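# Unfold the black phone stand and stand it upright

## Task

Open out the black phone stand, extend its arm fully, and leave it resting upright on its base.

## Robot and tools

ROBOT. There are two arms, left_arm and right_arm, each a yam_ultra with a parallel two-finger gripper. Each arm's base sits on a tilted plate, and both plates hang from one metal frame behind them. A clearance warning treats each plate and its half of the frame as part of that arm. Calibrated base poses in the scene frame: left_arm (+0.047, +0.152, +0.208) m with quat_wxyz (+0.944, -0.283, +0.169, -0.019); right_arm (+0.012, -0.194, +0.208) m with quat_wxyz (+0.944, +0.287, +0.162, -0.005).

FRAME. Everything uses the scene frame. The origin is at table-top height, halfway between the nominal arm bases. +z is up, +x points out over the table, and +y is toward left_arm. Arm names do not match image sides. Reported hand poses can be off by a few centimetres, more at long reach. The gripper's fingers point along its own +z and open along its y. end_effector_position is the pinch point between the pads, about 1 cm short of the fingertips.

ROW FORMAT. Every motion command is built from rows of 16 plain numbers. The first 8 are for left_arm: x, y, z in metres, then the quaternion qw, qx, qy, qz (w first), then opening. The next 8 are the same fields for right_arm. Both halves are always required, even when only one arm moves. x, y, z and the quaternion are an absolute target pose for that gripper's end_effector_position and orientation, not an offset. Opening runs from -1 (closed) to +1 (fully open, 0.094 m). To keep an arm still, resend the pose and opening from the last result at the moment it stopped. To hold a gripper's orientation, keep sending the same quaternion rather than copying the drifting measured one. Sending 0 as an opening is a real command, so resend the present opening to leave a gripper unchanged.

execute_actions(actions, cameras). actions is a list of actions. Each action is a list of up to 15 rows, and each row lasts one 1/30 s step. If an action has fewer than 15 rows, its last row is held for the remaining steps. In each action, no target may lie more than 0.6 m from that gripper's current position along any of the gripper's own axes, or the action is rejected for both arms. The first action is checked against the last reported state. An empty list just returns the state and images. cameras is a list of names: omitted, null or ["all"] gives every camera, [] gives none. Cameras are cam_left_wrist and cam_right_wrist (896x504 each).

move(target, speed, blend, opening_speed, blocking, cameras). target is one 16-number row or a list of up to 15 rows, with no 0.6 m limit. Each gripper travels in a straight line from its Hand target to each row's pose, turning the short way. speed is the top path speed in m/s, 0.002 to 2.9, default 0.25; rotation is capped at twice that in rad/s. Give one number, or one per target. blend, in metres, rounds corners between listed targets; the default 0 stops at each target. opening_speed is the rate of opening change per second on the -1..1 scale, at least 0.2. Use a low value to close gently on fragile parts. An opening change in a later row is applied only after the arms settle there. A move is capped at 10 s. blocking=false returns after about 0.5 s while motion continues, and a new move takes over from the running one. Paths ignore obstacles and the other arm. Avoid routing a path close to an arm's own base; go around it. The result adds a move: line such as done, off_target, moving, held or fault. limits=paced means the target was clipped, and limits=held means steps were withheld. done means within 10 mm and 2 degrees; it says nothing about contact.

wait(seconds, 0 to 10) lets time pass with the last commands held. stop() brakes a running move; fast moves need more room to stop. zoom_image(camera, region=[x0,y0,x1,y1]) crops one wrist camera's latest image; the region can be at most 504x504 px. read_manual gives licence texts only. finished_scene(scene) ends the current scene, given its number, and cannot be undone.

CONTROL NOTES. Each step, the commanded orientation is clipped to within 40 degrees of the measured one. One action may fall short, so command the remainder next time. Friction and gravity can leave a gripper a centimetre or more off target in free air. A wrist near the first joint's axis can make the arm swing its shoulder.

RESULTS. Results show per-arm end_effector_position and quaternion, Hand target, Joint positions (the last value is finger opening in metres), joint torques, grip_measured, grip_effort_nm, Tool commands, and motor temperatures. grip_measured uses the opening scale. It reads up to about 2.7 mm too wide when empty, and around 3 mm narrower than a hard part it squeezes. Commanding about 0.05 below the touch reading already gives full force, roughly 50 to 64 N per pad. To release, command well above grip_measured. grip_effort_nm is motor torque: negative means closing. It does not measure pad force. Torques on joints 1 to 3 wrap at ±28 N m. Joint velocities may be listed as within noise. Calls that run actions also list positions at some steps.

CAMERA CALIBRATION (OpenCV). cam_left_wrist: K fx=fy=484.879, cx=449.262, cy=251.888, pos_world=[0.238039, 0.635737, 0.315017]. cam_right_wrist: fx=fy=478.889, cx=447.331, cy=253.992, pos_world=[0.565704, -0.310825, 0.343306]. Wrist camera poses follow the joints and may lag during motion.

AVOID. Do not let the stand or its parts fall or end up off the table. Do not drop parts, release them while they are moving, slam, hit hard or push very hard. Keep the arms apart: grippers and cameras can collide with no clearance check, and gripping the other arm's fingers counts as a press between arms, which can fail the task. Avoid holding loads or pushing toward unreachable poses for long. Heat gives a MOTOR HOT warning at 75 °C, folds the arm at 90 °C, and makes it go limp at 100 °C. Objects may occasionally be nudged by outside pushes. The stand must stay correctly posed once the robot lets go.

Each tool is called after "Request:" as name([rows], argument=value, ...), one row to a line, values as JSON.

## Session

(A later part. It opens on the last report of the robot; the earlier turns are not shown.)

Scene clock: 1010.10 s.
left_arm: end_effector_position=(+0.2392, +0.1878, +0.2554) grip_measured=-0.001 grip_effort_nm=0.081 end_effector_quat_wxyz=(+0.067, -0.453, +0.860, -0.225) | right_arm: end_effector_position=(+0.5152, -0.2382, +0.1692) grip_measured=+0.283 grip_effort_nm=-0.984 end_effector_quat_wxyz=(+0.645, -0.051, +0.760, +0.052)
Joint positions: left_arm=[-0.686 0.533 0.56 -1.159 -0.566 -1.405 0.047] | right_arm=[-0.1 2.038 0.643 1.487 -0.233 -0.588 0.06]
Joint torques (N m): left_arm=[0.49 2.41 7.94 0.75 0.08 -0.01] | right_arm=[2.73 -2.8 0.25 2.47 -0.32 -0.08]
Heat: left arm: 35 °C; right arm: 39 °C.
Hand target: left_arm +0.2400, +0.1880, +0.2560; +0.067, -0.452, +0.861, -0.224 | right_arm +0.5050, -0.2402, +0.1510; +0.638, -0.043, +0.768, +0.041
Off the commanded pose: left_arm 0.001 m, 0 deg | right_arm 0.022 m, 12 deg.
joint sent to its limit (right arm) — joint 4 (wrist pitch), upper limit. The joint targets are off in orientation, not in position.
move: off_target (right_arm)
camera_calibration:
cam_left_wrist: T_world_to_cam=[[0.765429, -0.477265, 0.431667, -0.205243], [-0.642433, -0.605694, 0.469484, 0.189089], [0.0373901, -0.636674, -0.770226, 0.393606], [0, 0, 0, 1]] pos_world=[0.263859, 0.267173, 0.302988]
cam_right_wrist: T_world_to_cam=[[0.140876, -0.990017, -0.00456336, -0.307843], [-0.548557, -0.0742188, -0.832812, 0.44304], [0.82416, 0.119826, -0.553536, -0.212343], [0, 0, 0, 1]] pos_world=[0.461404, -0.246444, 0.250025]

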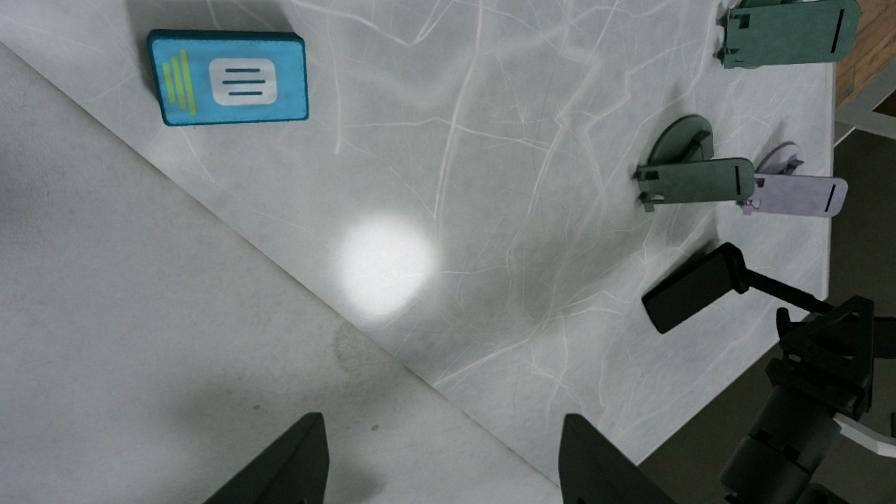

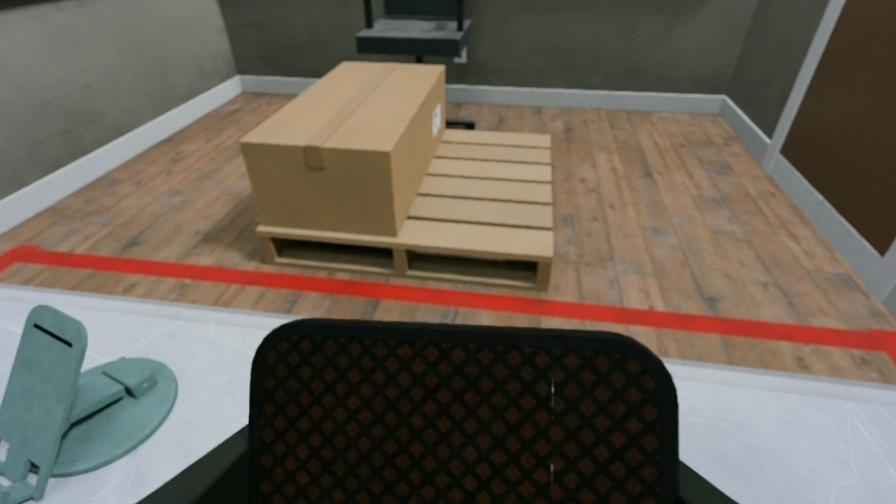

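Request:
move([
  [0.24,0.188,0.256,-0.067,0.452,-0.861,0.224,0,0.515,-0.238,0.125,0.70,0,0.714,0,-0.2],
], speed=0.04)

Request:
zoom_image(camera="cam_left_wrist", region=[592, 200, 896, 504])

Scene clock: 1015.17 s.
left_arm: end_effector_position=(+0.2392, +0.1878, +0.2554) grip_measured=-0.001 grip_effort_nm=0.081 end_effector_quat_wxyz=(+0.067, -0.453, +0.860, -0.225) | right_arm: end_effector_position=(+0.5280, -0.2397, +0.1459) grip_measured=+0.283 grip_effort_nm=-0.989 end_effector_quat_wxyz=(+0.643, -0.050, +0.763, +0.051)
Joint positions: left_arm=[-0.686 0.533 0.56 -1.159 -0.566 -1.405 0.047] | right_arm=[-0.129 2.129 0.73 1.487 -0.255 -0.588 0.06]
Joint torques (N m): left_arm=[0.51 2.4 7.97 0.79 0.08 0.01] | right_arm=[3.07 -2.96 -0.14 2.45 -0.37 -0.02]
Heat: left arm: 35 °C; right arm: 38 °C.
Hand target: left_arm +0.2400, +0.1880, +0.2560; +0.067, -0.452, +0.861, -0.224 | right_arm +0.5150, -0.2382, +0.1260; +0.635, -0.046, +0.770, +0.045
Off the commanded pose: left_arm 0.001 m, 0 deg | right_arm 0.025 m, 12 deg.
joint sent to its limit (right arm) — joint 4 (wrist pitch), upper limit. The joint targets are off in orientation, not in position.
move: off_target (right_arm)
camera_calibration:
cam_left_wrist: T_world_to_cam=[[0.765429, -0.477265, 0.431667, -0.205243], [-0.642433, -0.605694, 0.469484, 0.189089], [0.0373901, -0.636674, -0.770226, 0.393606], [0, 0, 0, 1]] pos_world=[0.263859, 0.267173, 0.302988]
cam_right_wrist: T_world_to_cam=[[0.138829, -0.990313, -0.00271594, -0.310524], [-0.554846, -0.07551, -0.828519, 0.432969], [0.820288, 0.116529, -0.559954, -0.233287], [0, 0, 0, 1]] pos_world=[0.474703, -0.247637, 0.22725]

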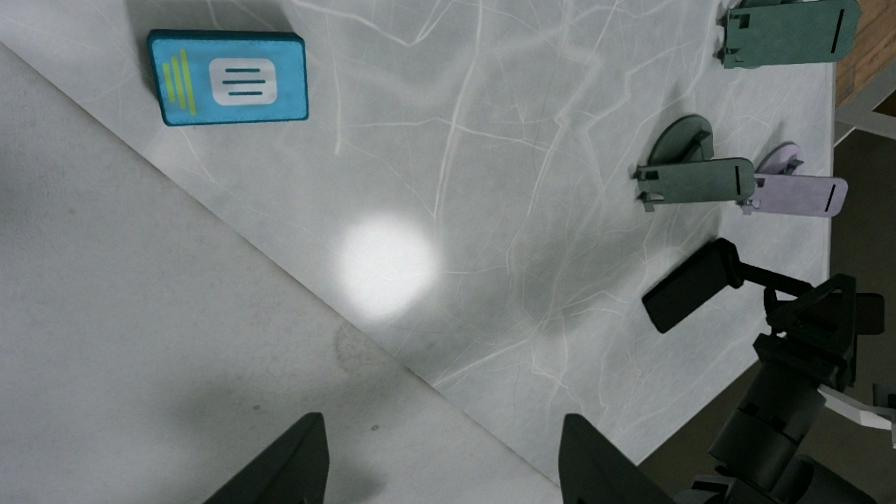

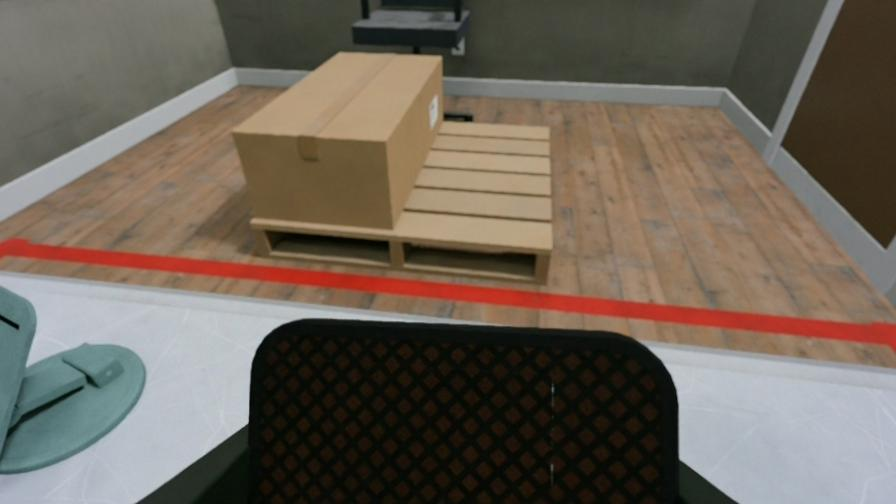

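Scaled by 1.658.

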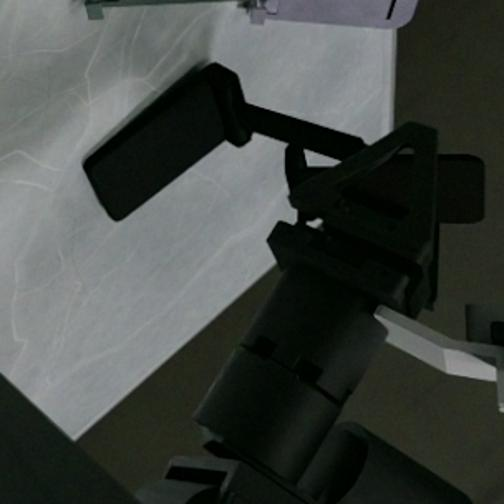

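Request:
move([
  [0.24,0.188,0.256,-0.067,0.452,-0.861,0.224,0,0.47,-0.24,0.14,0.66,0,0.75,0,-0.2],
], speed=0.04)

Request:
zoom_image(camera="cam_left_wrist", region=[592, 200, 896, 504])

Scene clock: 1020.57 s.
left_arm: end_effector_position=(+0.2392, +0.1878, +0.2554) grip_measured=-0.001 grip_effort_nm=0.081 end_effector_quat_wxyz=(+0.067, -0.453, +0.860, -0.225) | right_arm: end_effector_position=(+0.4694, -0.2230, +0.1310) grip_measured=+0.282 grip_effort_nm=-0.979 end_effector_quat_wxyz=(+0.586, -0.056, +0.805, +0.077)
Joint positions: left_arm=[-0.686 0.533 0.56 -1.159 -0.566 -1.405 0.047] | right_arm=[-0.129 2.058 0.513 1.487 -0.219 -0.588 0.06]
Joint velocities: left_arm=[-0.046 -0.002 -0.007 -0.037 0.037 0.007 0] | right_arm=[within noise]
Joint torques (N m): left_arm=[0.58 2.5 7.95 0.79 0.09 -0.01] | right_arm=[3.73 -7.38 -0.64 2.35 -0.03 -0.05]
Heat: left arm: 35 °C; right arm: 39 °C.
Hand target: left_arm +0.2400, +0.1880, +0.2560; +0.067, -0.452, +0.861, -0.224 | right_arm +0.4702, -0.2399, +0.1402; +0.601, -0.040, +0.797, +0.044
Off the commanded pose: left_arm 0.001 m, 0 deg | right_arm 0.019 m, 15 deg.
joint sent to its limit (right arm) — joint 4 (wrist pitch), upper limit. The joint targets are off in orientation, not in position.
move: off_target (right_arm)
camera_calibration:
cam_left_wrist: T_world_to_cam=[[0.765429, -0.477265, 0.431667, -0.205243], [-0.642433, -0.605694, 0.469484, 0.189089], [0.0373901, -0.636674, -0.770226, 0.393606], [0, 0, 0, 1]] pos_world=[0.263859, 0.267173, 0.302988]
cam_right_wrist: T_world_to_cam=[[0.178706, -0.982765, -0.0473017, -0.297089], [-0.663574, -0.0848895, -0.743279, 0.427144], [0.726453, 0.164217, -0.667307, -0.126754], [0, 0, 0, 1]] pos_world=[0.428614, -0.234893, 0.218851]

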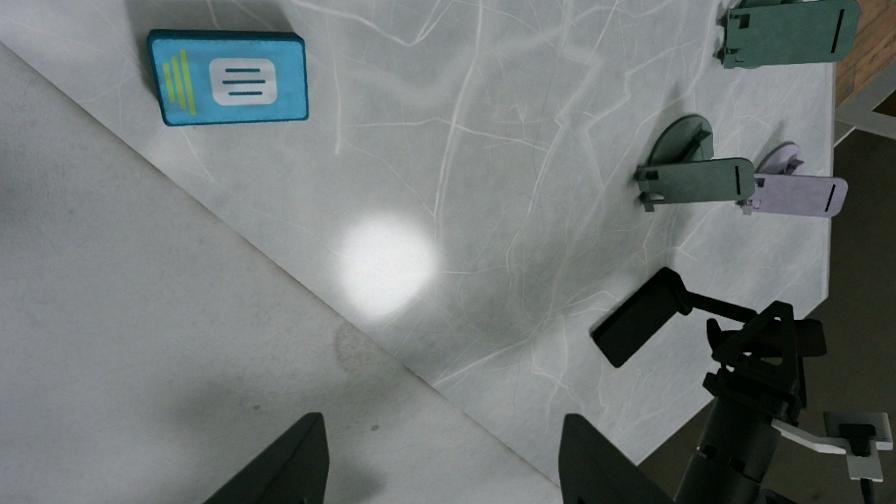

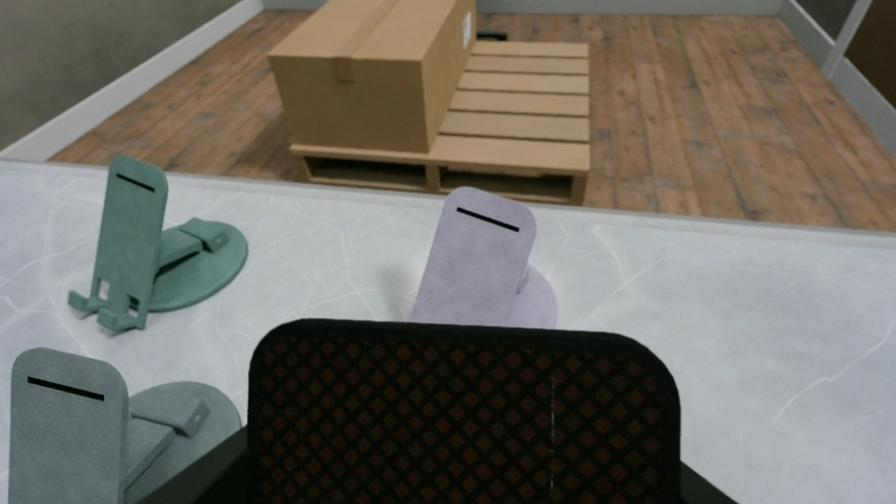

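Scaled by 1.658.

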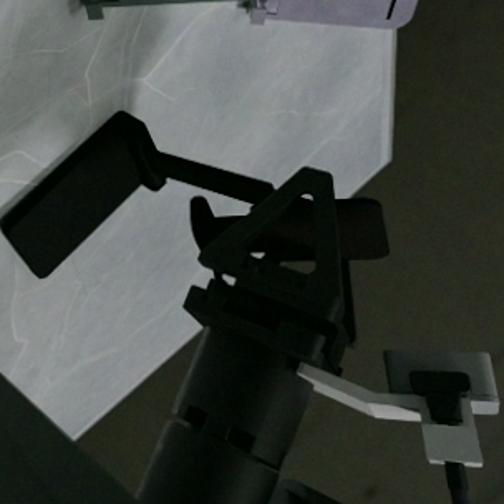

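Request:
move([
  [0.24,0.188,0.256,-0.067,0.452,-0.861,0.224,0,0.468,-0.228,0.136,0.59,-0.05,0.80,0.07,-0.2],
  [0.24,0.188,0.256,-0.067,0.452,-0.861,0.224,0,0.468,-0.228,0.136,0.59,-0.05,0.80,0.07,0.2],
  [0.24,0.188,0.256,-0.067,0.452,-0.861,0.224,0,0.468,-0.228,0.136,0.59,-0.05,0.80,0.07,0.7],
  [0.24,0.188,0.256,-0.067,0.452,-0.861,0.224,0,0.35,-0.218,0.20,0.59,-0.05,0.80,0.07,0.7],
], speed=0.06, opening_speed=0.4)

Request:
zoom_image(camera="cam_left_wrist", region=[592, 200, 896, 504])

Scene clock: 1031.10 s.
left_arm: end_effector_position=(+0.2392, +0.1878, +0.2554) grip_measured=-0.001 grip_effort_nm=0.081 end_effector_quat_wxyz=(+0.067, -0.453, +0.860, -0.225) | right_arm: end_effector_position=(+0.3517, -0.2125, +0.1825) grip_measured=+0.697 grip_effort_nm=0.188 end_effector_quat_wxyz=(+0.546, -0.068, +0.829, +0.096)
Joint positions: left_arm=[-0.686 0.533 0.56 -1.159 -0.566 -1.405 0.047] | right_arm=[-0.061 1.656 0.01 1.485 -0.139 -0.587 0.08]
Joint torques (N m): left_arm=[0.57 2.44 7.94 0.79 0.11 -0.01] | right_arm=[3.36 -5.19 -0.31 1.91 -0.54 -0.05]
Heat: left arm: 35 °C; right arm: 40 °C.
Hand target: left_arm +0.2400, +0.1880, +0.2560; +0.067, -0.452, +0.861, -0.224 | right_arm +0.3574, -0.2168, +0.1968; +0.571, -0.065, +0.814, +0.088
Off the commanded pose: left_arm 0.001 m, 0 deg | right_arm 0.018 m, 7 deg.
joint sent to its limit (right arm) — joint 3 (elbow), lower limit, where the elbow is as bent as it goes. The joint targets are off in position and orientation.
move: off_target (right_arm)
camera_calibration:
cam_left_wrist: T_world_to_cam=[[0.765429, -0.477265, 0.431667, -0.205243], [-0.642433, -0.605694, 0.469484, 0.189089], [0.0373901, -0.636674, -0.770226, 0.393606], [0, 0, 0, 1]] pos_world=[0.263859, 0.267173, 0.302988]
cam_right_wrist: T_world_to_cam=[[0.217452, -0.973238, -0.0743102, -0.27001], [-0.725328, -0.110177, -0.67953, 0.392913], [0.653157, 0.201665, -0.729875, 0.0365], [0, 0, 0, 1]] pos_world=[0.319865, -0.226855, 0.273572]

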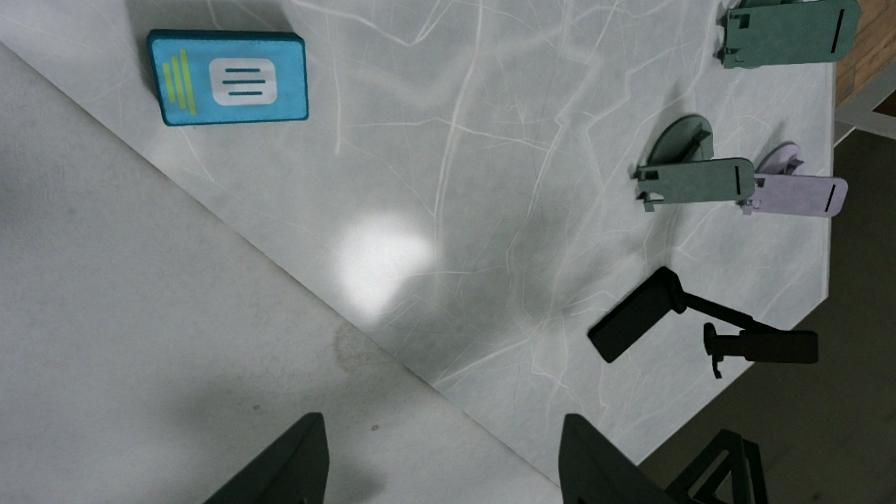

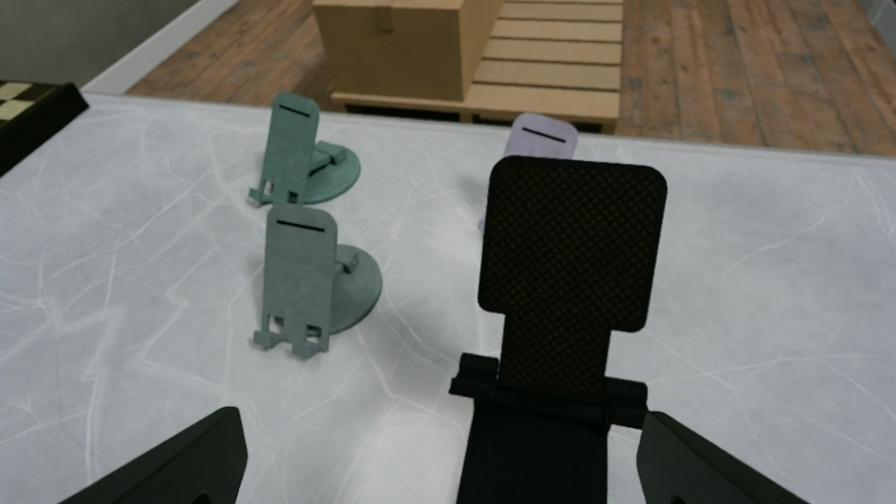

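Scaled by 1.658.

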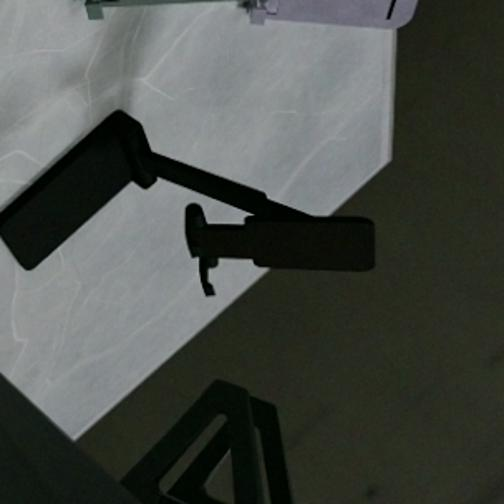

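Request:
finished_scene(scene=1)

The scene is finished: the task was done.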